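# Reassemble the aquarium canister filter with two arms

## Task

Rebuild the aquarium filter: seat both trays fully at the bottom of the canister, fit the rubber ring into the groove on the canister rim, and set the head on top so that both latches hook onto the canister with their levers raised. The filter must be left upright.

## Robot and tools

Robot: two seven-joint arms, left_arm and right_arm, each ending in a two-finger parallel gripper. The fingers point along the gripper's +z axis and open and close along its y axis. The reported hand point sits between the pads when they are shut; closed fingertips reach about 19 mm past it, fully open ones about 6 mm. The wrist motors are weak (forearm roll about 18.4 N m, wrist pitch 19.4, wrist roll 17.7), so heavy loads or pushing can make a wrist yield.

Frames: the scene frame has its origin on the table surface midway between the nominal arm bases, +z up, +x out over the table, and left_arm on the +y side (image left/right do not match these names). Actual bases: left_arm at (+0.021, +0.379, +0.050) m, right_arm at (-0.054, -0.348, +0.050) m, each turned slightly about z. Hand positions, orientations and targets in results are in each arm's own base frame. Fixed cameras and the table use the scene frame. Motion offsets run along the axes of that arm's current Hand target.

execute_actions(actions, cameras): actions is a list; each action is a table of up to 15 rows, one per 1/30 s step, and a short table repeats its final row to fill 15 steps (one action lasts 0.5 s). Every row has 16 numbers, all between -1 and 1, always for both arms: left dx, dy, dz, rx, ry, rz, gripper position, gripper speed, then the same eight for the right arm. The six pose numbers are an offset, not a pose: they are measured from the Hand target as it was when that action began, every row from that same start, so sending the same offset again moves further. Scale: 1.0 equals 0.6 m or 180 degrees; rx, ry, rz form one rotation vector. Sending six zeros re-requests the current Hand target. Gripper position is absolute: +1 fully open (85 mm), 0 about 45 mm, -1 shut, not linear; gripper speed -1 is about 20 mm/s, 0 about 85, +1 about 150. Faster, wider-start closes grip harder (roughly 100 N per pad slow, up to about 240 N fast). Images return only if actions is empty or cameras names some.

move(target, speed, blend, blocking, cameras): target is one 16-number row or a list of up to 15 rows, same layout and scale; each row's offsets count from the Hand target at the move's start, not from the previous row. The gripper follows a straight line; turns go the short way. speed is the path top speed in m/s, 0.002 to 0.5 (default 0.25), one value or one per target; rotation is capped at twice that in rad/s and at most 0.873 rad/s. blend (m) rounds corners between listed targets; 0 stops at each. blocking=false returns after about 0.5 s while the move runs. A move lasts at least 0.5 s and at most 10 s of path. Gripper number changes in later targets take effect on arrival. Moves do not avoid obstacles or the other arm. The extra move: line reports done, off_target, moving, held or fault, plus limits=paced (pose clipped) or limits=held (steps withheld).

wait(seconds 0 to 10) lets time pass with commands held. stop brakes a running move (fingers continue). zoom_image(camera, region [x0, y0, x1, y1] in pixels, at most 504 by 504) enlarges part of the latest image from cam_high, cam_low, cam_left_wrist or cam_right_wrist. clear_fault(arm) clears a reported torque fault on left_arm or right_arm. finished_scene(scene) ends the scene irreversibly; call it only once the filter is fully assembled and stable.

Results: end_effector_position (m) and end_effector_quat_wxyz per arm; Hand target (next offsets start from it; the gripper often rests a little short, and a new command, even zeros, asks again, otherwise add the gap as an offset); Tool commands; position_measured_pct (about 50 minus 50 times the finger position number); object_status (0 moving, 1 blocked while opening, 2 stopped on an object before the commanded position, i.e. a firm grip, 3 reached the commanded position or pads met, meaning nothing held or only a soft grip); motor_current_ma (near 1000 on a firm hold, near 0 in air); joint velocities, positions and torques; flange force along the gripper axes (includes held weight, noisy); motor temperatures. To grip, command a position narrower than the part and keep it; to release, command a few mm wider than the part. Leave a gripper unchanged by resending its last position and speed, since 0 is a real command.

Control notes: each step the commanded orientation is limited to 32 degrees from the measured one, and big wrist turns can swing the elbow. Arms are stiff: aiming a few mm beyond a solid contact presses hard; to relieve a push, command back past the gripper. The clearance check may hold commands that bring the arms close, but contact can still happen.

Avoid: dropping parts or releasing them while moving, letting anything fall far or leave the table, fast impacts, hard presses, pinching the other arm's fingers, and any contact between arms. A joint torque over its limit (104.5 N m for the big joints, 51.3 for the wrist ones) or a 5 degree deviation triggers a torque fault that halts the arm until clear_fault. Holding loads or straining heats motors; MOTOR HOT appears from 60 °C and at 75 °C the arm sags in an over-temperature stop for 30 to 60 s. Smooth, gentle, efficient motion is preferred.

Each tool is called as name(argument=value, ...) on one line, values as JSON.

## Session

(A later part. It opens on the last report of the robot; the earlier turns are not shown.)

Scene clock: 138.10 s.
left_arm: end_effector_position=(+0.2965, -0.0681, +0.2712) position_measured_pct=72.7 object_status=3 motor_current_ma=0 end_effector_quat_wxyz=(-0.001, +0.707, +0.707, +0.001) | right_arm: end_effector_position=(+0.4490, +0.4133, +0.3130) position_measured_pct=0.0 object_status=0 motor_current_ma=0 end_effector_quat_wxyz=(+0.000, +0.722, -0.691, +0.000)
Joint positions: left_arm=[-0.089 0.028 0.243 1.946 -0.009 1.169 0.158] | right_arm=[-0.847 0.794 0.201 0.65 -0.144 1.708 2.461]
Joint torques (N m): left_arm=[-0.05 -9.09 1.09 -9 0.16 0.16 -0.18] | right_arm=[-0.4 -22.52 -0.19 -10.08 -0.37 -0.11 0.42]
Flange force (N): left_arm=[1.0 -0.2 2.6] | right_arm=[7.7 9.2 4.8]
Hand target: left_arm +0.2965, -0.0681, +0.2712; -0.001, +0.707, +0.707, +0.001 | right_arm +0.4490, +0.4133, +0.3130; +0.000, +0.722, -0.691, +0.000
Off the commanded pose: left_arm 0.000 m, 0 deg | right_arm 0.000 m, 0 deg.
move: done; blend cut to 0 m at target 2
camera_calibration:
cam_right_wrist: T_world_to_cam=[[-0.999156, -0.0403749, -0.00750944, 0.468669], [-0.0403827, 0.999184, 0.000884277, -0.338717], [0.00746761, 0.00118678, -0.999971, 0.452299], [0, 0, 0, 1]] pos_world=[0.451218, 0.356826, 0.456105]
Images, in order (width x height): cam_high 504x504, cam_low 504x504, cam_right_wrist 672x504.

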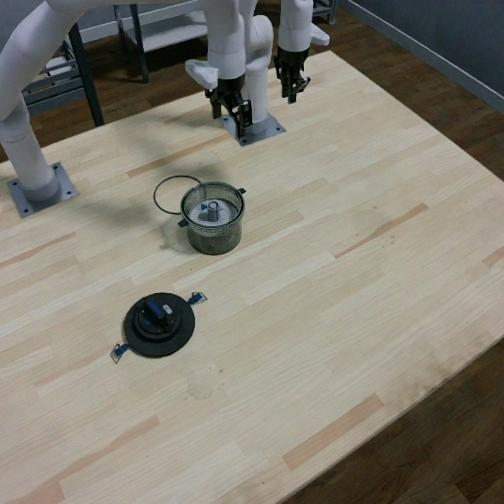

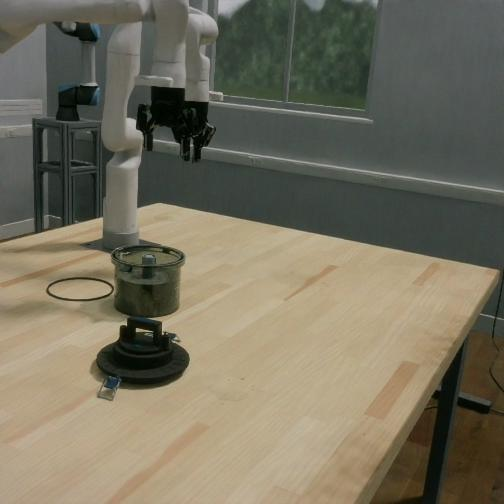

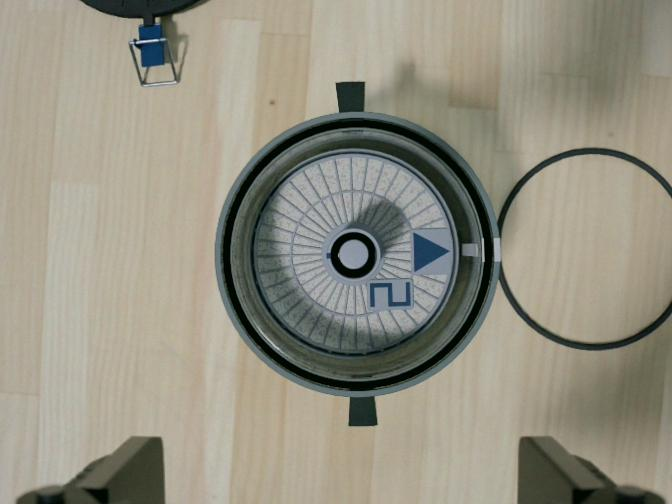

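move(target=[0,0,0,0,0,0,-0.45,-0.8,0.1745,0.2238,0.1883,0,0,0.2628,1,0], speed=0.25, cameras=["cam_right_wrist","cam_high"])

Scene clock: 144.87 s.
left_arm: end_effector_position=(+0.2965, -0.0681, +0.2712) position_measured_pct=72.7 object_status=3 motor_current_ma=0 end_effector_quat_wxyz=(-0.001, +0.707, +0.707, +0.001) | right_arm: end_effector_position=(+0.3195, +0.3027, +0.2001) position_measured_pct=0.0 object_status=3 motor_current_ma=0 end_effector_quat_wxyz=(+0.000, -0.384, +0.923, +0.000)
Joint positions: left_arm=[-0.089 0.028 0.243 1.946 -0.009 1.169 0.158] | right_arm=[-1.072 0.43 0.366 1.699 -0.172 1.046 1.71]
Joint torques (N m): left_arm=[0.01 -9.1 1.06 -9.09 0.19 0.14 -0.2] | right_arm=[-0.53 -14.68 0.01 -9 -0.39 -0.28 0.46]
Flange force (N): left_arm=[1.0 -0.4 2.7] | right_arm=[5.9 -0.2 -0.6]
Hand target: left_arm +0.2965, -0.0681, +0.2712; -0.001, +0.707, +0.707, +0.001 | right_arm +0.3195, +0.3027, +0.2001; +0.000, -0.384, +0.923, -0.001
Off the commanded pose: left_arm 0.000 m, 0 deg | right_arm 0.000 m, 0 deg.
move: done
camera_calibration:
cam_right_wrist: T_world_to_cam=[[-0.707254, 0.70691, -0.00836303, 0.0146632], [0.706927, 0.707285, 0.00114433, -0.383822], [0.00672399, -0.00510272, -0.999964, 0.342756], [0, 0, 0, 1]] pos_world=[0.2794, 0.262855, 0.343306]
Images, in order (width x height): cam_high 504x504, cam_right_wrist 672x504.

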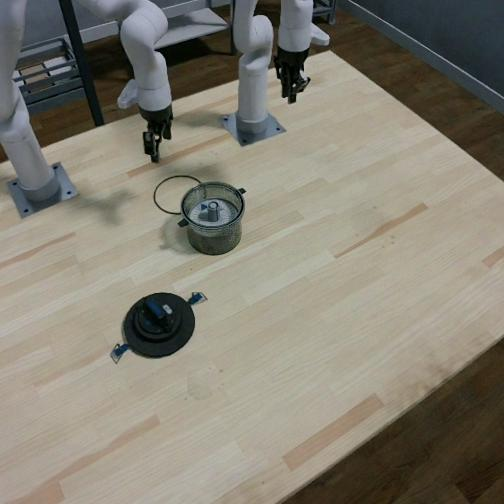

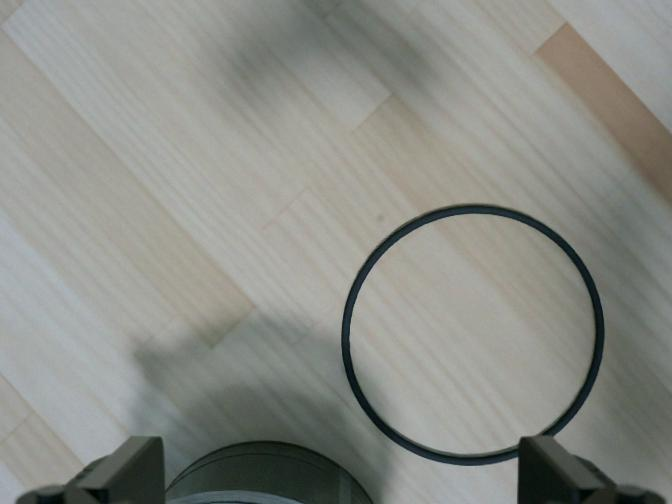

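move(target=[0,0,0,0,0,0,-0.45,-0.8,0.0085,0.0045,0.333,0,0,0,-0.45,0], speed=0.15, cameras=["cam_right_wrist","cam_low"])

zoom_image(camera="cam_right_wrist", region=[200, 350, 450, 504])

Scene clock: 148.90 s.
left_arm: end_effector_position=(+0.2965, -0.0681, +0.2712) position_measured_pct=72.7 object_status=3 motor_current_ma=0 end_effector_quat_wxyz=(-0.001, +0.707, +0.707, +0.001) | right_arm: end_effector_position=(+0.3139, +0.3007, +0.0004) position_measured_pct=72.7 object_status=3 motor_current_ma=0 end_effector_quat_wxyz=(+0.000, -0.384, +0.923, -0.001)
Joint positions: left_arm=[-0.089 0.028 0.243 1.946 -0.009 1.169 0.158] | right_arm=[-0.976 0.772 0.227 1.91 -0.334 0.496 1.844]
Joint torques (N m): left_arm=[0.04 -9.16 1.09 -8.98 0.18 0.11 -0.17] | right_arm=[-0.73 -17.39 0.27 -5.25 -0.32 -0.04 0.25]
Flange force (N): left_arm=[1.1 0.0 2.5] | right_arm=[3.9 -1.0 -2.7]
Hand target: left_arm +0.2965, -0.0681, +0.2712; -0.001, +0.707, +0.707, +0.001 | right_arm +0.3140, +0.3008, +0.0003; +0.000, -0.384, +0.923, -0.001
Off the commanded pose: left_arm 0.000 m, 0 deg | right_arm 0.000 m, 0 deg.
move: done
camera_calibration:
cam_right_wrist: T_world_to_cam=[[-0.707204, 0.70696, -0.00836216, 0.0104185], [0.706977, 0.707235, 0.00114521, -0.378221], [0.00672364, -0.00510196, -0.999964, 0.142991], [0, 0, 0, 1]] pos_world=[0.2738, 0.260855, 0.143506]
Images, in order (width x height): cam_low 504x504, cam_right_wrist 672x504.

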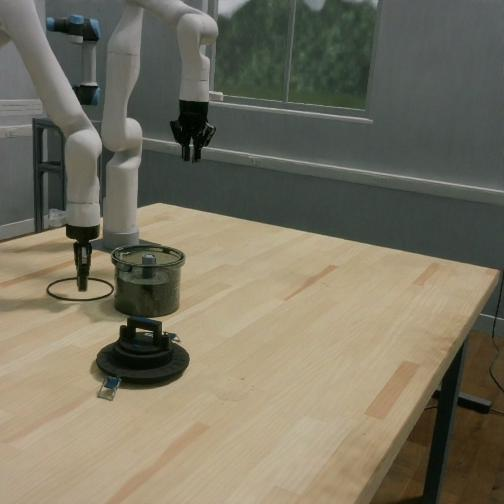

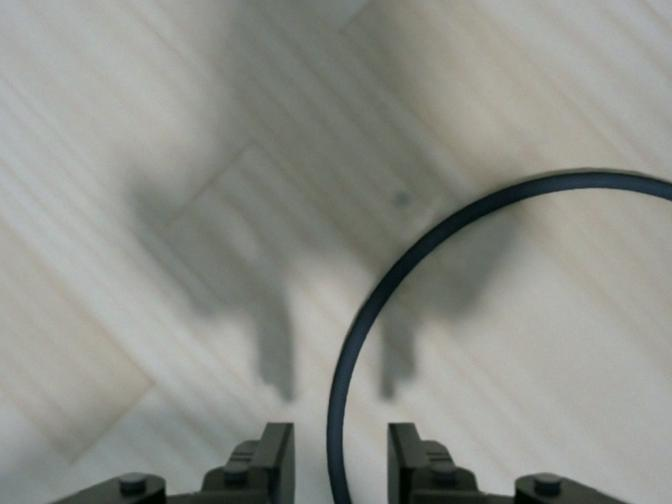

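Scaled by 2.016.

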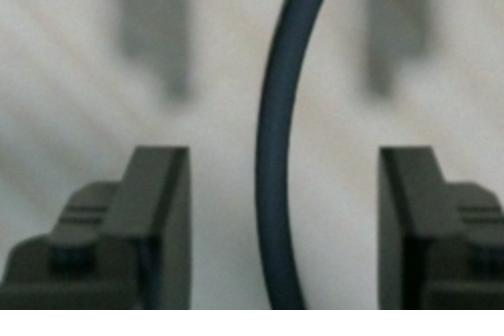

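move(target=[0,0,0,0,0,0,-0.45,-0.8,0,0,0.038,0,0,0,-0.45,0], speed=0.03)

move(target=[0,0,0,0,0,0,-0.45,-0.8,0,0,0.004,0,0,0,-0.45,0], speed=0.01)

move(target=[0,0,0,0,0,0,-0.45,-0.8,0,0,0.003,0,0,0,-0.45,0], speed=0.01, cameras=["cam_right_wrist"])

Scene clock: 150.57 s.
left_arm: end_effector_position=(+0.2965, -0.0681, +0.2712) position_measured_pct=72.7 object_status=3 motor_current_ma=0 end_effector_quat_wxyz=(-0.001, +0.707, +0.707, +0.001) | right_arm: end_effector_position=(+0.3140, +0.3007, -0.0224) position_measured_pct=72.7 object_status=3 motor_current_ma=0 end_effector_quat_wxyz=(+0.000, -0.384, +0.923, -0.001)
Joint positions: left_arm=[-0.089 0.028 0.243 1.946 -0.009 1.169 0.158] | right_arm=[-0.959 0.822 0.202 1.912 -0.349 0.442 1.857]
Joint torques (N m): left_arm=[0.08 -9.08 1.06 -9.05 0.2 0.17 -0.17] | right_arm=[-0.41 -17.58 0.33 -4.98 -0.47 -0.02 0.41]
Flange force (N): left_arm=[1.2 -0.3 2.7] | right_arm=[4.3 0.0 -3.4]
Hand target: left_arm +0.2965, -0.0681, +0.2712; -0.001, +0.707, +0.707, +0.001 | right_arm +0.3140, +0.3008, -0.0225; +0.000, -0.384, +0.923, -0.001
Off the commanded pose: left_arm 0.000 m, 0 deg | right_arm 0.000 m, 0 deg.
move: done

Scene clock: 151.27 s.
left_arm: end_effector_position=(+0.2965, -0.0681, +0.2712) position_measured_pct=72.7 object_status=3 motor_current_ma=0 end_effector_quat_wxyz=(-0.001, +0.707, +0.707, +0.001) | right_arm: end_effector_position=(+0.3140, +0.3008, -0.0248) position_measured_pct=72.7 object_status=3 motor_current_ma=0 end_effector_quat_wxyz=(+0.000, -0.384, +0.923, -0.001)
Joint positions: left_arm=[-0.089 0.028 0.243 1.946 -0.009 1.169 0.158] | right_arm=[-0.957 0.827 0.199 1.912 -0.35 0.436 1.858]
Joint torques (N m): left_arm=[-0.02 -9.08 1.09 -9.04 0.16 0.19 -0.16] | right_arm=[-0.45 -17.79 0.12 -4.89 -0.44 -0.15 0.4]
Flange force (N): left_arm=[1.1 -0.3 2.8] | right_arm=[3.5 -0.1 -3.5]
Hand target: left_arm +0.2965, -0.0681, +0.2712; -0.001, +0.707, +0.707, +0.001 | right_arm +0.3140, +0.3008, -0.0249; +0.000, -0.384, +0.923, -0.001
Off the commanded pose: left_arm 0.000 m, 0 deg | right_arm 0.000 m, 0 deg.
move: done

Scene clock: 151.97 s.
left_arm: end_effector_position=(+0.2965, -0.0681, +0.2712) position_measured_pct=72.7 object_status=3 motor_current_ma=0 end_effector_quat_wxyz=(-0.001, +0.707, +0.707, +0.001) | right_arm: end_effector_position=(+0.3140, +0.3007, -0.0267) position_measured_pct=72.7 object_status=3 motor_current_ma=0 end_effector_quat_wxyz=(+0.000, -0.384, +0.923, -0.001)
Joint positions: left_arm=[-0.089 0.028 0.243 1.946 -0.009 1.169 0.158] | right_arm=[-0.956 0.831 0.197 1.912 -0.351 0.432 1.859]
Joint torques (N m): left_arm=[-0.05 -9.09 1.11 -9.13 0.15 0.11 -0.2] | right_arm=[-0.38 -17.57 0.22 -4.88 -0.4 -0.13 0.4]
Flange force (N): left_arm=[1.0 -0.5 2.7] | right_arm=[3.9 0.1 -4.0]
Hand target: left_arm +0.2965, -0.0681, +0.2712; -0.001, +0.707, +0.707, +0.001 | right_arm +0.3140, +0.3007, -0.0267; +0.000, -0.384, +0.923, -0.001
Off the commanded pose: left_arm 0.000 m, 0 deg | right_arm 0.000 m, 0 deg.
move: done
camera_calibration:
cam_right_wrist: T_world_to_cam=[[-0.707203, 0.706961, -0.00843286, 0.0102713], [0.706978, 0.707235, 0.00121591, -0.378269], [0.00682362, -0.00510195, -0.999964, 0.115963], [0, 0, 0, 1]] pos_world=[0.2739, 0.260855, 0.116506]
Images, in order (width x height): cam_right_wrist 672x504.

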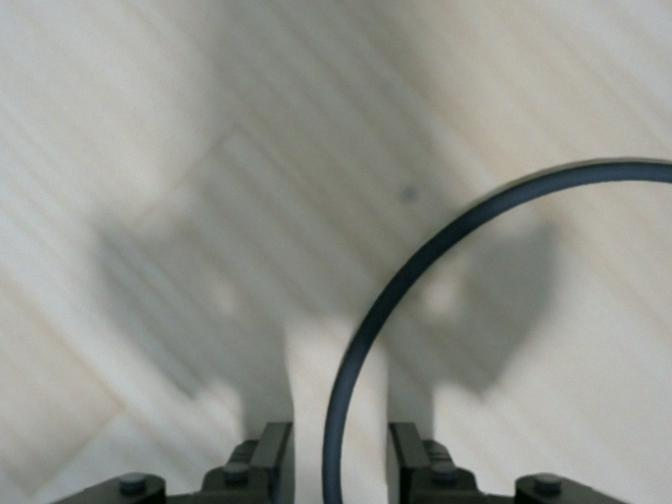

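move(target=[0,0,0,0,0,0,-0.45,-0.8,0,0,0.0025,0,0,0,-0.45,0], speed=0.01)

move(target=[0,0,0,0,0,0,-0.45,-0.8,0,0,0.0025,0,0,0,-0.45,0], speed=0.01)

move(target=[0,0,0,0,0,0,-0.45,-0.8,0,0,0.0022,0,0,0,-0.45,0], speed=0.01, cameras=["cam_right_wrist"])

Scene clock: 153.27 s.
left_arm: end_effector_position=(+0.2965, -0.0681, +0.2712) position_measured_pct=72.7 object_status=3 motor_current_ma=0 end_effector_quat_wxyz=(-0.001, +0.707, +0.707, +0.001) | right_arm: end_effector_position=(+0.3140, +0.3008, -0.0281) position_measured_pct=72.7 object_status=3 motor_current_ma=0 end_effector_quat_wxyz=(+0.000, -0.384, +0.923, -0.001)
Joint positions: left_arm=[-0.089 0.028 0.243 1.946 -0.009 1.169 0.158] | right_arm=[-0.955 0.835 0.196 1.912 -0.352 0.429 1.86]
Joint torques (N m): left_arm=[-0.07 -9.05 1.05 -9.09 0.15 0.11 -0.2] | right_arm=[-0.4 -17.56 0.22 -4.85 -0.41 0.07 0.39]
Flange force (N): left_arm=[0.8 -0.5 2.6] | right_arm=[4.5 0.0 -3.6]
Hand target: left_arm +0.2965, -0.0681, +0.2712; -0.001, +0.707, +0.707, +0.001 | right_arm +0.3140, +0.3008, -0.0282; +0.000, -0.384, +0.923, -0.001
Off the commanded pose: left_arm 0.000 m, 0 deg | right_arm 0.000 m, 0 deg.
move: done

Scene clock: 153.97 s.
left_arm: end_effector_position=(+0.2965, -0.0681, +0.2712) position_measured_pct=72.7 object_status=3 motor_current_ma=0 end_effector_quat_wxyz=(-0.001, +0.707, +0.707, +0.001) | right_arm: end_effector_position=(+0.3140, +0.3008, -0.0296) position_measured_pct=72.7 object_status=3 motor_current_ma=0 end_effector_quat_wxyz=(+0.000, -0.384, +0.923, +0.000)
Joint positions: left_arm=[-0.089 0.028 0.243 1.946 -0.009 1.169 0.158] | right_arm=[-0.953 0.838 0.194 1.912 -0.353 0.425 1.861]
Joint torques (N m): left_arm=[0.02 -9.02 1.03 -8.98 0.19 0.19 -0.24] | right_arm=[-0.6 -4.25 -1.45 -5.36 -0.73 -2.67 0.39]
Flange force (N): left_arm=[0.8 -0.3 2.6] | right_arm=[12.5 -0.3 -41.4]
Hand target: left_arm +0.2965, -0.0681, +0.2712; -0.001, +0.707, +0.707, +0.001 | right_arm +0.3140, +0.3007, -0.0297; +0.000, -0.384, +0.923, -0.001
Off the commanded pose: left_arm 0.000 m, 0 deg | right_arm 0.000 m, 0 deg.
move: done

Scene clock: 154.67 s.
left_arm: end_effector_position=(+0.2965, -0.0681, +0.2712) position_measured_pct=72.7 object_status=3 motor_current_ma=0 end_effector_quat_wxyz=(-0.001, +0.707, +0.707, +0.001) | right_arm: end_effector_position=(+0.3140, +0.3008, -0.0309) position_measured_pct=72.7 object_status=3 motor_current_ma=0 end_effector_quat_wxyz=(+0.000, -0.384, +0.923, +0.000)
Joint positions: left_arm=[-0.089 0.028 0.243 1.946 -0.009 1.169 0.158] | right_arm=[-0.952 0.841 0.193 1.912 -0.354 0.422 1.861]
Joint torques (N m): left_arm=[-0.04 -8.99 1.09 -9.12 0.16 0.15 -0.16] | right_arm=[-1.37 18.96 -5.23 -6.94 -1.55 -7.6 0.39]
Flange force (N): left_arm=[1.2 -0.8 2.8] | right_arm=[27.4 -1.7 -108.6]
Hand target: left_arm +0.2965, -0.0681, +0.2712; -0.001, +0.707, +0.707, +0.001 | right_arm +0.3140, +0.3007, -0.0310; +0.000, -0.384, +0.923, -0.001
Off the commanded pose: left_arm 0.000 m, 0 deg | right_arm 0.000 m, 0 deg.
move: done
camera_calibration:
cam_right_wrist: T_world_to_cam=[[-0.707203, 0.706961, -0.00836217, 0.0102274], [0.706977, 0.707235, 0.00142807, -0.378288], [0.00692361, -0.00490193, -0.999964, 0.111684], [0, 0, 0, 1]] pos_world=[0.273901, 0.260856, 0.112306]
Images, in order (width x height): cam_right_wrist 672x504.

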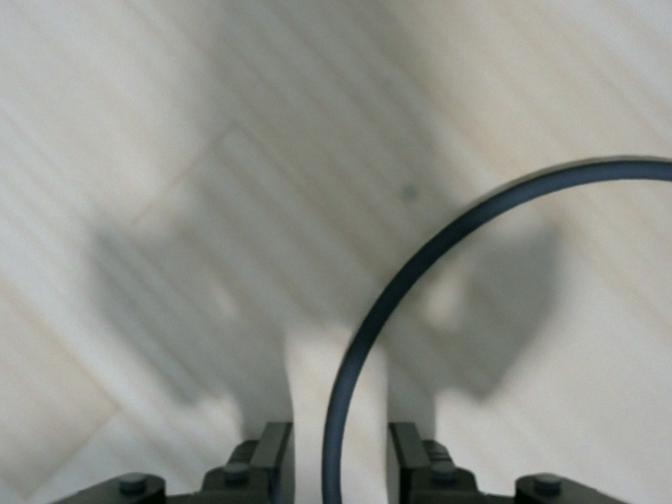

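move(target=[0,0,0,0,0,0,-0.45,-0.8,0,0,-0.0053,0,0,0,-0.45,0], speed=0.02)

move(target=[0,0,0,0,0,0,-0.45,-0.8,0,0,0,0,0,0,-0.85,-1], cameras=["cam_right_wrist"])

Scene clock: 155.80 s.
left_arm: end_effector_position=(+0.2965, -0.0681, +0.2712) position_measured_pct=72.7 object_status=3 motor_current_ma=0 end_effector_quat_wxyz=(-0.001, +0.707, +0.707, +0.001) | right_arm: end_effector_position=(+0.3140, +0.3007, -0.0279) position_measured_pct=72.7 object_status=3 motor_current_ma=0 end_effector_quat_wxyz=(+0.000, -0.384, +0.923, -0.001)
Joint positions: left_arm=[-0.089 0.028 0.243 1.946 -0.009 1.169 0.158] | right_arm=[-0.955 0.834 0.196 1.912 -0.352 0.429 1.86]
Joint torques (N m): left_arm=[0.01 -9 1.1 -8.99 0.17 0.1 -0.21] | right_arm=[-0.38 -17.29 0.12 -4.88 -0.42 -0.06 0.41]
Flange force (N): left_arm=[1.0 -0.4 2.3] | right_arm=[4.4 0.1 -4.6]
Hand target: left_arm +0.2965, -0.0681, +0.2712; -0.001, +0.707, +0.707, +0.001 | right_arm +0.3140, +0.3008, -0.0278; +0.000, -0.384, +0.923, -0.001
Off the commanded pose: left_arm 0.000 m, 0 deg | right_arm 0.000 m, 0 deg.
move: done

Scene clock: 156.93 s.
left_arm: end_effector_position=(+0.2965, -0.0681, +0.2712) position_measured_pct=72.7 object_status=3 motor_current_ma=0 end_effector_quat_wxyz=(-0.001, +0.707, +0.707, +0.001) | right_arm: end_effector_position=(+0.3140, +0.3007, -0.0278) position_measured_pct=92.6 object_status=0 motor_current_ma=0 end_effector_quat_wxyz=(+0.000, -0.384, +0.923, -0.001)
Joint positions: left_arm=[-0.089 0.028 0.243 1.946 -0.009 1.169 0.158] | right_arm=[-0.955 0.834 0.196 1.912 -0.352 0.43 1.86]
Joint torques (N m): left_arm=[-0.02 -9.02 1.03 -9.06 0.15 0.15 -0.2] | right_arm=[-0.37 -17.54 0.25 -4.87 -0.42 -0.06 0.41]
Flange force (N): left_arm=[0.9 -0.5 2.7] | right_arm=[4.2 0.1 -3.9]
Hand target: left_arm +0.2965, -0.0681, +0.2712; -0.001, +0.707, +0.707, +0.001 | right_arm +0.3140, +0.3007, -0.0278; +0.000, -0.384, +0.923, -0.001
Off the commanded pose: left_arm 0.000 m, 0 deg | right_arm 0.000 m, 0 deg.
move: done
camera_calibration:
cam_right_wrist: T_world_to_cam=[[-0.707203, 0.706961, -0.00843286, 0.0102611], [0.706978, 0.707235, 0.00121591, -0.378267], [0.00682362, -0.00510195, -0.999964, 0.114764], [0, 0, 0, 1]] pos_world=[0.2739, 0.260855, 0.115306]
Images, in order (width x height): cam_right_wrist 672x504.

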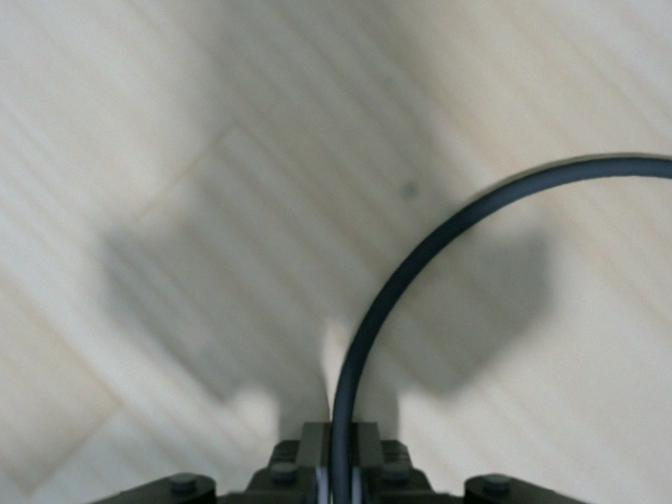

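move(target=[0,0,0,0,0,0,-0.45,-0.8,0,0,0,0,0,0,-0.95,-1])

wait(seconds=1)

Scene clock: 158.10 s.
left_arm: end_effector_position=(+0.2965, -0.0681, +0.2712) position_measured_pct=72.7 object_status=3 motor_current_ma=0 end_effector_quat_wxyz=(-0.001, +0.707, +0.707, +0.001) | right_arm: end_effector_position=(+0.3140, +0.3007, -0.0278) position_measured_pct=96.5 object_status=0 motor_current_ma=1000 end_effector_quat_wxyz=(+0.000, -0.384, +0.923, -0.001)
Joint positions: left_arm=[-0.089 0.028 0.243 1.946 -0.009 1.169 0.158] | right_arm=[-0.955 0.834 0.196 1.912 -0.352 0.43 1.86]
Joint torques (N m): left_arm=[-0.03 -9.04 1.04 -9.05 0.18 0.1 -0.18] | right_arm=[-0.5 -16.89 0.03 -4.98 -0.47 -0.22 0.4]
Flange force (N): left_arm=[1.0 -0.4 2.5] | right_arm=[4.8 -0.2 -5.9]
Hand target: left_arm +0.2965, -0.0681, +0.2712; -0.001, +0.707, +0.707, +0.001 | right_arm +0.3140, +0.3007, -0.0278; +0.000, -0.384, +0.923, -0.001
Off the commanded pose: left_arm 0.000 m, 0 deg | right_arm 0.000 m, 0 deg.
move: done

Scene clock: 159.10 s.
left_arm: end_effector_position=(+0.2965, -0.0681, +0.2712) position_measured_pct=72.7 object_status=3 motor_current_ma=0 end_effector_quat_wxyz=(-0.001, +0.707, +0.707, +0.001) | right_arm: end_effector_position=(+0.3140, +0.3007, -0.0278) position_measured_pct=96.5 object_status=2 motor_current_ma=1000 end_effector_quat_wxyz=(+0.000, -0.384, +0.923, -0.001)
Joint positions: left_arm=[-0.089 0.028 0.243 1.946 -0.009 1.169 0.158] | right_arm=[-0.955 0.834 0.196 1.912 -0.352 0.43 1.86]
Joint torques (N m): left_arm=[0.02 -9 1.12 -9.1 0.2 0.12 -0.22] | right_arm=[-0.5 -16.95 0.05 -5 -0.46 -0.24 0.41]
Flange force (N): left_arm=[1.1 -0.6 2.6] | right_arm=[4.7 -0.2 -5.8]
Hand target: left_arm +0.2965, -0.0681, +0.2712; -0.001, +0.707, +0.707, +0.001 | right_arm +0.3140, +0.3007, -0.0278; +0.000, -0.384, +0.923, -0.001
Tool commands: left_gripper/position=-0.45 left_gripper/speed=-0.8 right_gripper/position=-0.95 right_gripper/speed=-1.0
Off the commanded pose: left_arm 0.000 m, 0 deg | right_arm 0.000 m, 0 deg.
wait: 1.00 s; at rest by 0.17 s

move(target=[[0,0,0,0,0,0,-0.45,-0.8,0,0,-0.05,0,0,0,-0.95,-1],[0,0,0,0,0,0,-0.45,-0.8,0,0,-0.33,0,0,0,-0.95,-1]], speed=[0.03,0.12], cameras=["cam_right_wrist","cam_low","cam_high"])

zoom_image(camera="cam_low", region=[30, 190, 200, 330])

zoom_image(camera="cam_high", region=[130, 100, 260, 260])

Scene clock: 162.77 s.
left_arm: end_effector_position=(+0.2965, -0.0681, +0.2712) position_measured_pct=72.7 object_status=3 motor_current_ma=0 end_effector_quat_wxyz=(-0.001, +0.707, +0.707, +0.001) | right_arm: end_effector_position=(+0.3140, +0.3009, +0.1701) position_measured_pct=96.5 object_status=2 motor_current_ma=1000 end_effector_quat_wxyz=(+0.000, -0.384, +0.923, -0.001)
Joint positions: left_arm=[-0.089 0.028 0.243 1.946 -0.009 1.169 0.158] | right_arm=[-1.075 0.46 0.361 1.765 -0.193 0.952 1.723]
Joint torques (N m): left_arm=[-0.04 -9.02 1.02 -9.06 0.12 0.11 -0.25] | right_arm=[-0.43 -14.92 0.23 -8.62 -0.41 -0.12 0.43]
Flange force (N): left_arm=[0.7 -0.5 2.5] | right_arm=[6.1 0.1 -0.4]
Hand target: left_arm +0.2965, -0.0681, +0.2712; -0.001, +0.707, +0.707, +0.001 | right_arm +0.3140, +0.3009, +0.1702; +0.000, -0.384, +0.923, -0.001
Off the commanded pose: left_arm 0.000 m, 0 deg | right_arm 0.000 m, 0 deg.
move: done
camera_calibration:
cam_right_wrist: T_world_to_cam=[[-0.707203, 0.706961, -0.00843286, 0.0117895], [0.706978, 0.707235, 0.00121591, -0.37865], [0.00682362, -0.00510195, -0.999964, 0.312757], [0, 0, 0, 1]] pos_world=[0.2739, 0.261055, 0.313306]
Images, in order (width x height): cam_high 504x504, cam_low 504x504, cam_right_wrist 672x504.

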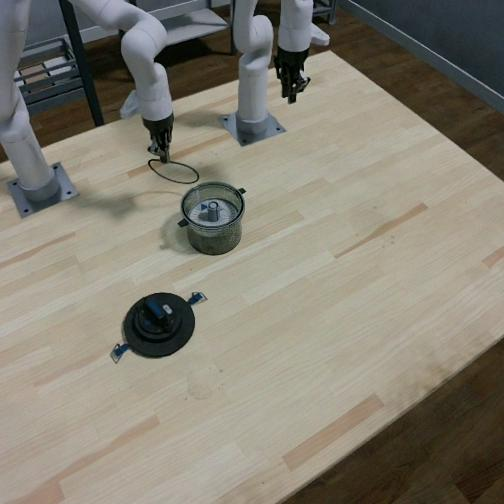

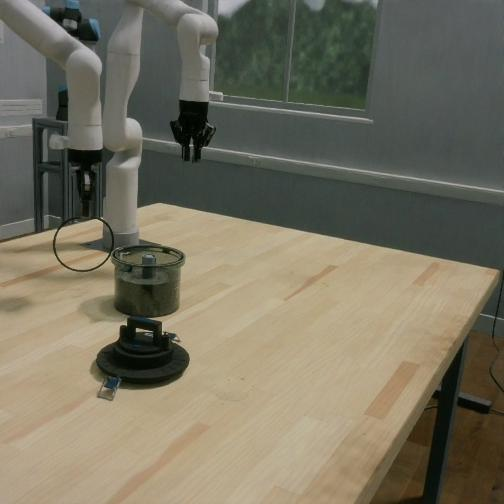

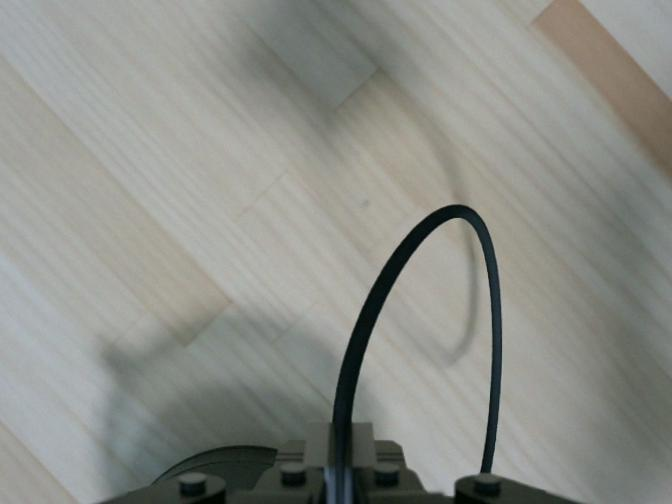

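Scaled by 2.965.

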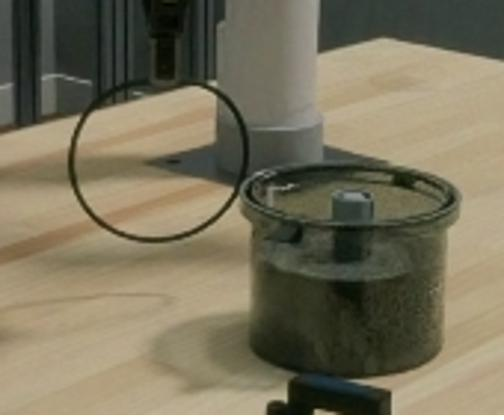

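Scaled by 3.150.

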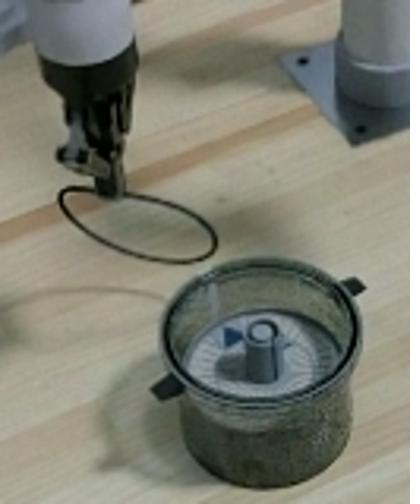

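move(target=[[0,0,0,0,0,0,-0.45,-0.8,0,0,-0.1333,0,0,0,-0.95,-1],[0,0,0,0,0,0,-0.45,-0.8,-0.2258,-0.0798,-0.1333,0,0,0,-0.95,-1]], speed=0.12, cameras=["cam_right_wrist","cam_low","cam_high"])

zoom_image(camera="cam_low", region=[80, 170, 220, 330])

zoom_image(camera="cam_high", region=[150, 120, 270, 260])

Scene clock: 170.00 s.
left_arm: end_effector_position=(+0.2965, -0.0681, +0.2712) position_measured_pct=72.7 object_status=3 motor_current_ma=0 end_effector_quat_wxyz=(-0.001, +0.707, +0.707, +0.001) | right_arm: end_effector_position=(+0.4434, +0.3634, +0.2501) position_measured_pct=96.5 object_status=2 motor_current_ma=1000 end_effector_quat_wxyz=(+0.000, -0.384, +0.923, +0.000)
Joint positions: left_arm=[-0.089 0.028 0.243 1.946 -0.009 1.169 0.158] | right_arm=[-0.909 0.697 0.379 1.072 -0.242 1.414 1.786]
Joint torques (N m): left_arm=[0.05 -9.09 1.04 -8.99 0.24 0.13 -0.18] | right_arm=[-0.41 -20.77 0.87 -10.06 -0.38 0.02 0.41]
Flange force (N): left_arm=[1.0 -0.1 2.5] | right_arm=[8.5 0.8 2.5]
Hand target: left_arm +0.2965, -0.0681, +0.2712; -0.001, +0.707, +0.707, +0.001 | right_arm +0.4434, +0.3634, +0.2501; +0.000, -0.384, +0.923, -0.001
Off the commanded pose: left_arm 0.000 m, 0 deg | right_arm 0.000 m, 0 deg.
move: done
camera_calibration:
cam_right_wrist: T_world_to_cam=[[-0.707204, 0.70696, -0.00836217, 0.0597628], [0.706977, 0.707236, 0.00128663, -0.51446], [0.00682362, -0.00500195, -0.999964, 0.392058], [0, 0, 0, 1]] pos_world=[0.4033, 0.323555, 0.393206]
Images, in order (width x height): cam_high 504x504, cam_low 504x504, cam_right_wrist 672x504.

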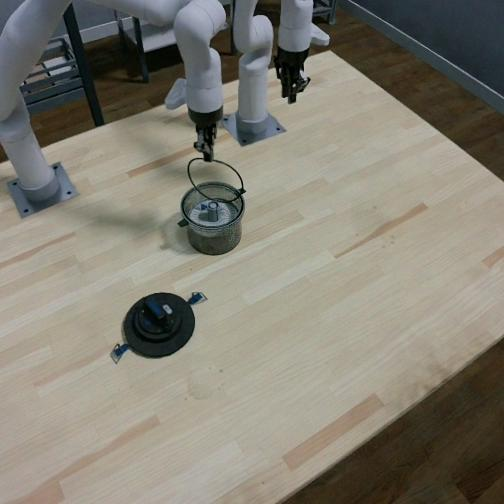

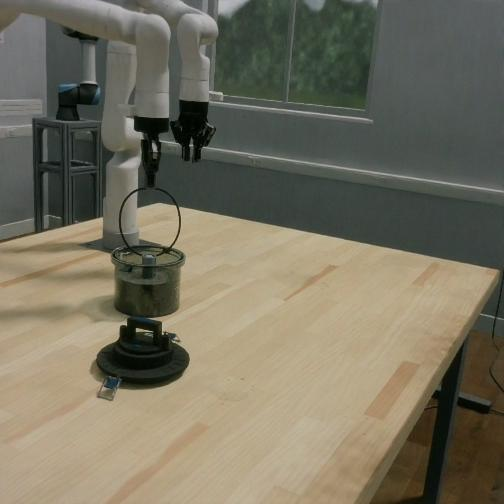

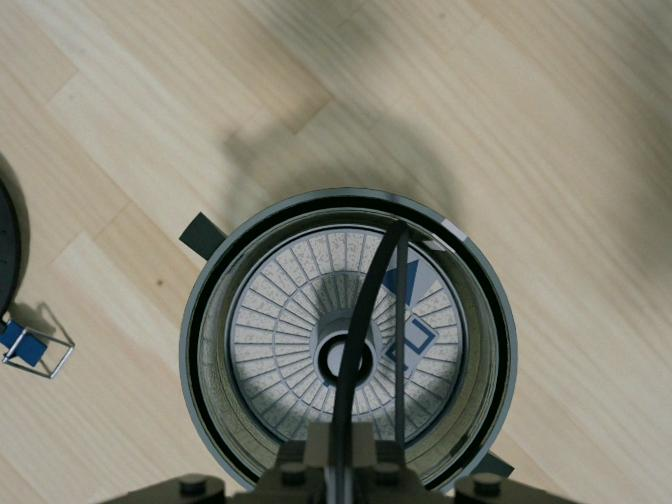

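Scaled by 3.150.

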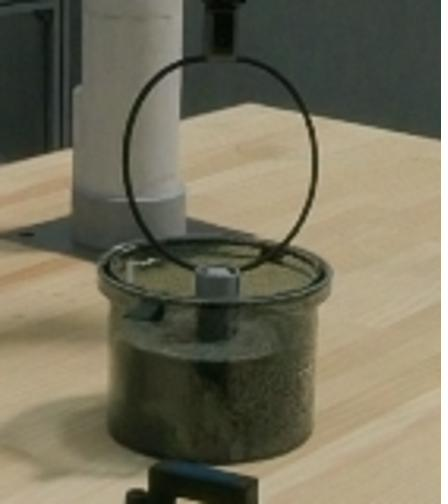

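Scaled by 3.600.

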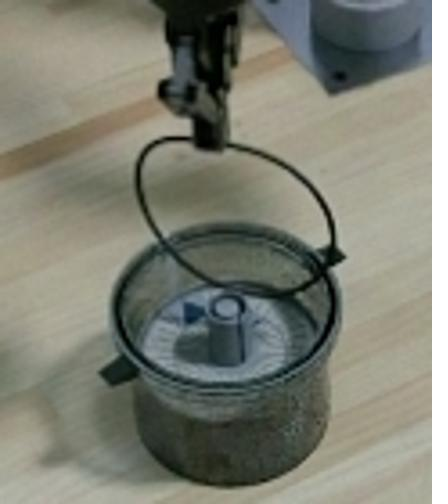

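zoom_image(camera="cam_right_wrist", region=[370, 180, 570, 480])

zoom_image(camera="cam_right_wrist", region=[160, 180, 400, 500])

Scaled by 1.680.

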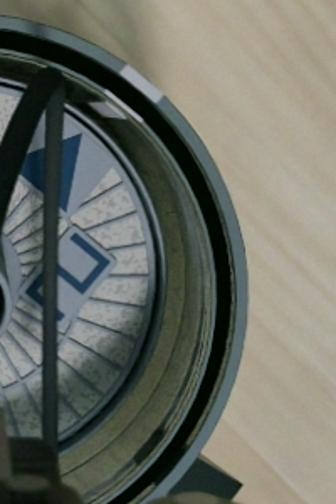

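Scaled by 1.575.

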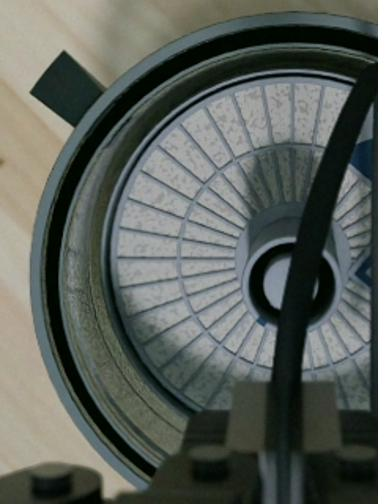

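move(target=[[0,0,0,0,0,0,-0.45,-0.8,0,0,-0.025,0,0,0,-0.95,-1],[0,0,0,0,0,0,-0.45,-0.8,0.01,0.0867,-0.025,0,0,0,-0.95,-1]], speed=0.08, cameras=["cam_right_wrist","cam_low","cam_high"])

zoom_image(camera="cam_low", region=[80, 170, 220, 330])

zoom_image(camera="cam_high", region=[150, 120, 270, 260])

zoom_image(camera="cam_right_wrist", region=[300, 180, 540, 480])

Scene clock: 174.27 s.
left_arm: end_effector_position=(+0.2965, -0.0681, +0.2712) position_measured_pct=72.7 object_status=3 motor_current_ma=0 end_effector_quat_wxyz=(-0.001, +0.707, +0.707, +0.001) | right_arm: end_effector_position=(+0.4023, +0.3958, +0.2651) position_measured_pct=96.5 object_status=2 motor_current_ma=1000 end_effector_quat_wxyz=(+0.000, -0.384, +0.923, +0.000)
Joint positions: left_arm=[-0.089 0.028 0.243 1.946 -0.009 1.169 0.158] | right_arm=[-1.004 0.666 0.381 1.079 -0.233 1.437 1.692]
Joint torques (N m): left_arm=[-0.05 -9.14 1.12 -9.06 0.15 0.16 -0.21] | right_arm=[-0.48 -20.16 0.81 -9.71 -0.39 -0.03 0.65]
Flange force (N): left_arm=[0.9 -0.2 2.8] | right_arm=[6.7 0.4 1.4]
Hand target: left_arm +0.2965, -0.0681, +0.2712; -0.001, +0.707, +0.707, +0.001 | right_arm +0.4023, +0.3959, +0.2651; +0.000, -0.384, +0.923, -0.001
Off the commanded pose: left_arm 0.000 m, 0 deg | right_arm 0.000 m, 0 deg.
move: done
camera_calibration:
cam_right_wrist: T_world_to_cam=[[-0.707204, 0.70696, -0.00836217, 0.00791667], [0.706977, 0.707236, 0.00128663, -0.508337], [0.00682362, -0.00500195, -0.999964, 0.4075], [0, 0, 0, 1]] pos_world=[0.3622, 0.355955, 0.408206]
Images, in order (width x height): cam_high 504x504, cam_low 504x504, cam_right_wrist 672x504.

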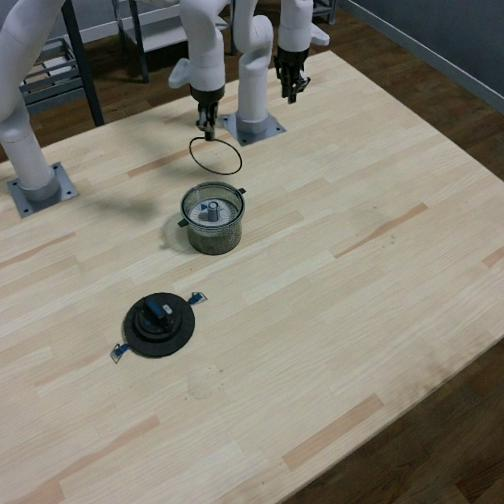

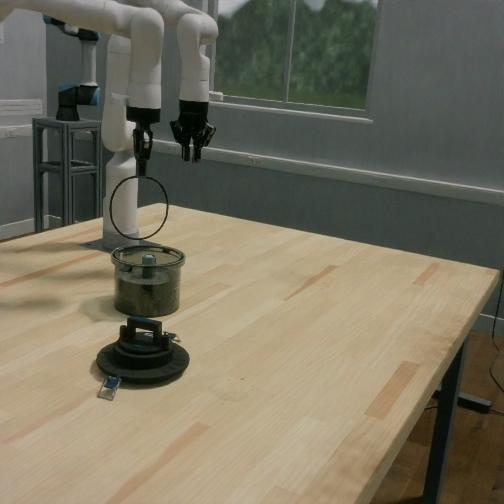

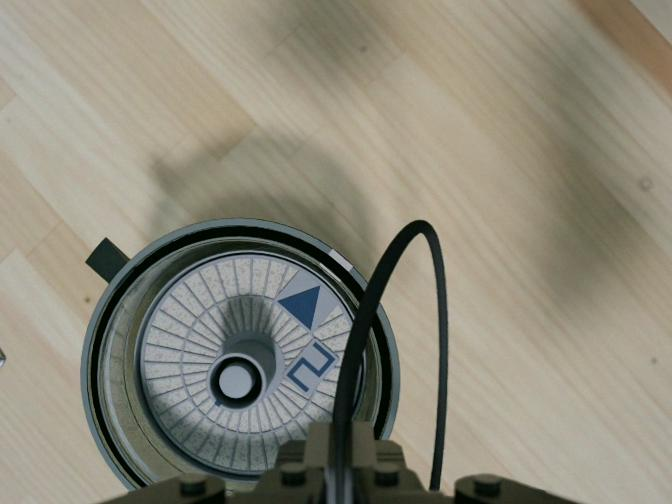

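Scaled by 3.150.

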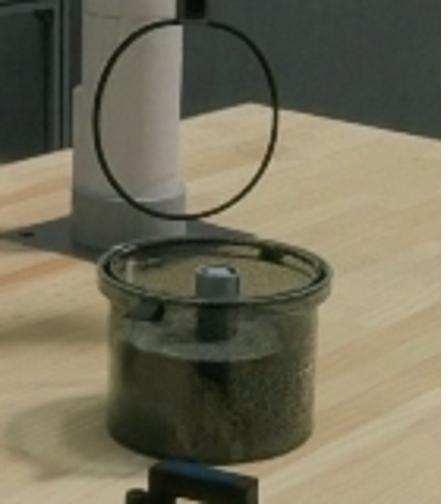

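Scaled by 3.600.

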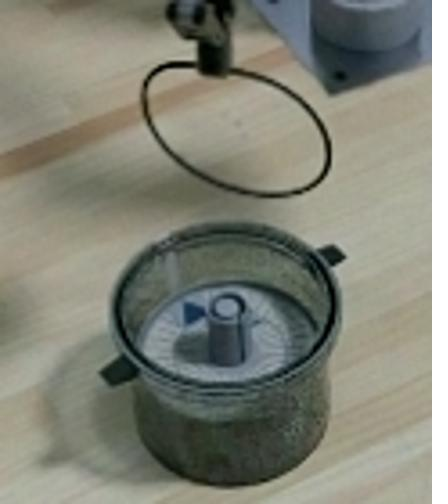

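Scaled by 1.680.

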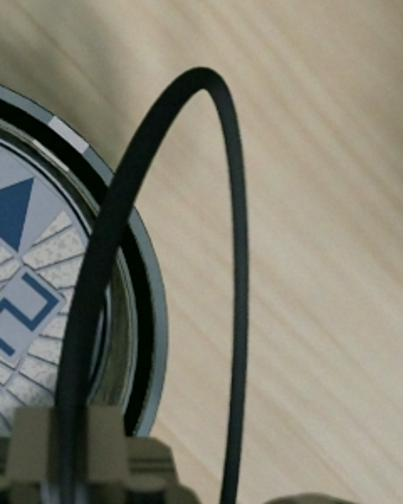

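execute_actions(actions=[], cameras=["cam_right_wrist"])

Scene clock: 174.70 s.
left_arm: end_effector_position=(+0.2965, -0.0681, +0.2712) position_measured_pct=72.7 object_status=3 motor_current_ma=0 end_effector_quat_wxyz=(-0.001, +0.707, +0.707, +0.001) | right_arm: end_effector_position=(+0.4022, +0.3959, +0.2651) position_measured_pct=96.5 object_status=2 motor_current_ma=1000 end_effector_quat_wxyz=(+0.000, -0.384, +0.923, -0.001)
Joint positions: left_arm=[-0.089 0.028 0.243 1.946 -0.009 1.169 0.158] | right_arm=[-1.004 0.666 0.381 1.079 -0.233 1.437 1.692]
Joint velocities: within noise
Joint torques (N m): left_arm=[0.02 -9.07 1.07 -9.18 0.19 0.15 -0.17] | right_arm=[-0.4 -20.13 0.74 -9.83 -0.41 -0.04 0.41]
Motor temperatures (°C): left_arm=[38 35 32 36 38 42 49] | right_arm=[37 40 36 36 51 50 39]
Flange force (N): left_arm=[1.2 -0.6 3.0] | right_arm=[7.5 0.1 1.7]
Hand target: left_arm +0.2965, -0.0681, +0.2712; -0.001, +0.707, +0.707, +0.001 | right_arm +0.4022, +0.3959, +0.2651; +0.000, -0.384, +0.923, -0.001
Tool commands: left_gripper/position=-0.45 left_gripper/speed=-0.8 right_gripper/position=-0.95 right_gripper/speed=-1.0
Off the commanded pose: left_arm 0.000 m, 0 deg | right_arm 0.000 m, 0 deg.
camera_calibration:
cam_right_wrist: T_world_to_cam=[[-0.707205, 0.70696, -0.00829146, 0.00781715], [0.706977, 0.707236, 0.00121594, -0.508237], [0.00672364, -0.00500195, -0.999965, 0.407537], [0, 0, 0, 1]] pos_world=[0.3621, 0.355955, 0.408206]
Images, in order (width x height): cam_right_wrist 672x504.

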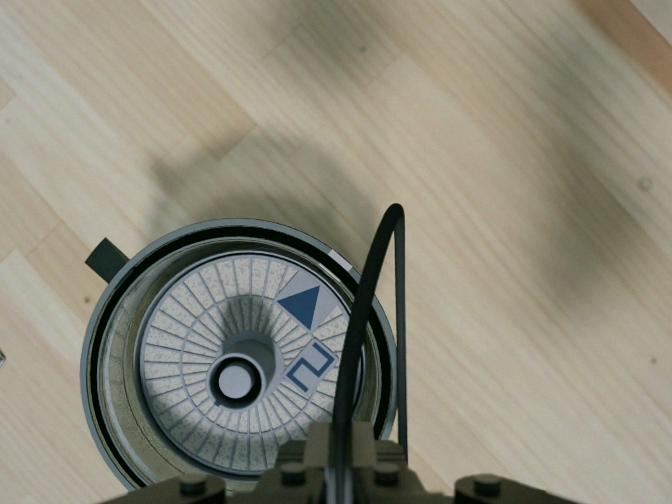

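move(target=[0,0,0,0,0,0,-0.45,-0.8,-0.012,-0.0105,0.012,0,0,0,-0.95,-1], speed=0.03)

wait(seconds=2, cameras=["cam_right_wrist"])

zoom_image(camera="cam_right_wrist", region=[300, 200, 500, 500])

Scene clock: 176.33 s.
left_arm: end_effector_position=(+0.2965, -0.0681, +0.2712) position_measured_pct=72.7 object_status=3 motor_current_ma=0 end_effector_quat_wxyz=(-0.001, +0.707, +0.707, +0.001) | right_arm: end_effector_position=(+0.4117, +0.3965, +0.2579) position_measured_pct=96.5 object_status=2 motor_current_ma=1000 end_effector_quat_wxyz=(+0.000, -0.384, +0.923, -0.001)
Joint positions: left_arm=[-0.089 0.028 0.243 1.946 -0.009 1.169 0.158] | right_arm=[-0.988 0.688 0.378 1.061 -0.238 1.433 1.703]
Joint torques (N m): left_arm=[0.01 -9.15 1.05 -9.01 0.16 0.03 -0.18] | right_arm=[-0.53 -20.83 0.81 -9.75 -0.42 -0.06 0.41]
Flange force (N): left_arm=[1.0 -0.1 2.2] | right_arm=[6.1 -0.1 1.6]
Hand target: left_arm +0.2965, -0.0681, +0.2712; -0.001, +0.707, +0.707, +0.001 | right_arm +0.4118, +0.3965, +0.2579; +0.000, -0.384, +0.923, -0.001
Off the commanded pose: left_arm 0.000 m, 0 deg | right_arm 0.000 m, 0 deg.
move: done

Scene clock: 178.33 s.
left_arm: end_effector_position=(+0.2965, -0.0681, +0.2712) position_measured_pct=72.7 object_status=3 motor_current_ma=0 end_effector_quat_wxyz=(-0.001, +0.707, +0.707, +0.001) | right_arm: end_effector_position=(+0.4118, +0.3965, +0.2579) position_measured_pct=96.5 object_status=2 motor_current_ma=1000 end_effector_quat_wxyz=(+0.000, -0.384, +0.923, -0.001)
Joint positions: left_arm=[-0.089 0.028 0.243 1.946 -0.009 1.169 0.158] | right_arm=[-0.988 0.689 0.378 1.061 -0.238 1.433 1.703]
Joint torques (N m): left_arm=[0 -9.08 1.07 -9.07 0.16 0.17 -0.2] | right_arm=[-0.4 -20.47 0.81 -9.85 -0.39 -0.05 0.41]
Flange force (N): left_arm=[1.0 -0.4 2.8] | right_arm=[7.8 0.2 1.7]
Hand target: left_arm +0.2965, -0.0681, +0.2712; -0.001, +0.707, +0.707, +0.001 | right_arm +0.4118, +0.3965, +0.2579; +0.000, -0.384, +0.923, -0.001
Tool commands: left_gripper/position=-0.45 left_gripper/speed=-0.8 right_gripper/position=-0.95 right_gripper/speed=-1.0
Off the commanded pose: left_arm 0.000 m, 0 deg | right_arm 0.000 m, 0 deg.
wait: 2.00 s; at rest by 0.17 s
camera_calibration:
cam_right_wrist: T_world_to_cam=[[-0.707204, 0.70696, -0.00836217, 0.01408], [0.706977, 0.707236, 0.00128663, -0.515539], [0.00682362, -0.00500195, -0.999964, 0.400239], [0, 0, 0, 1]] pos_world=[0.3717, 0.356655, 0.401006]
Images, in order (width x height): cam_right_wrist 672x504.

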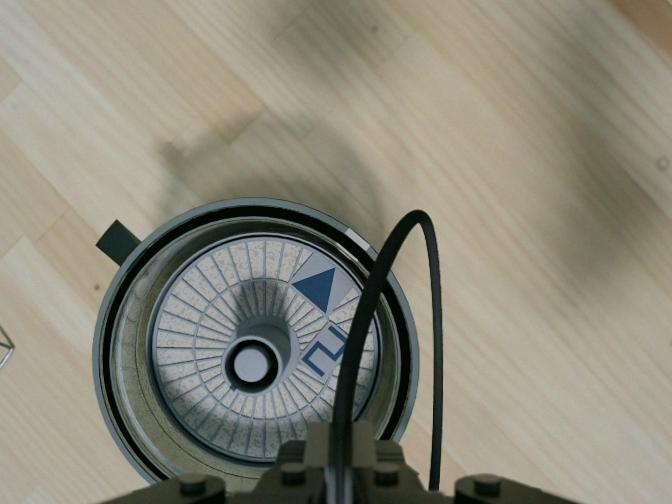

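Scaled by 1.680.

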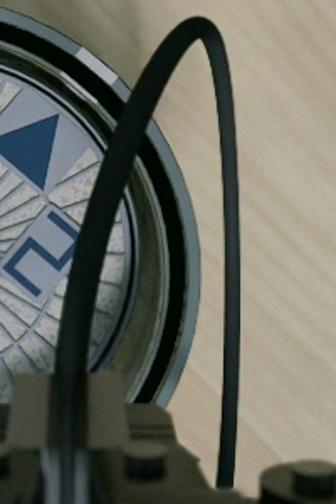

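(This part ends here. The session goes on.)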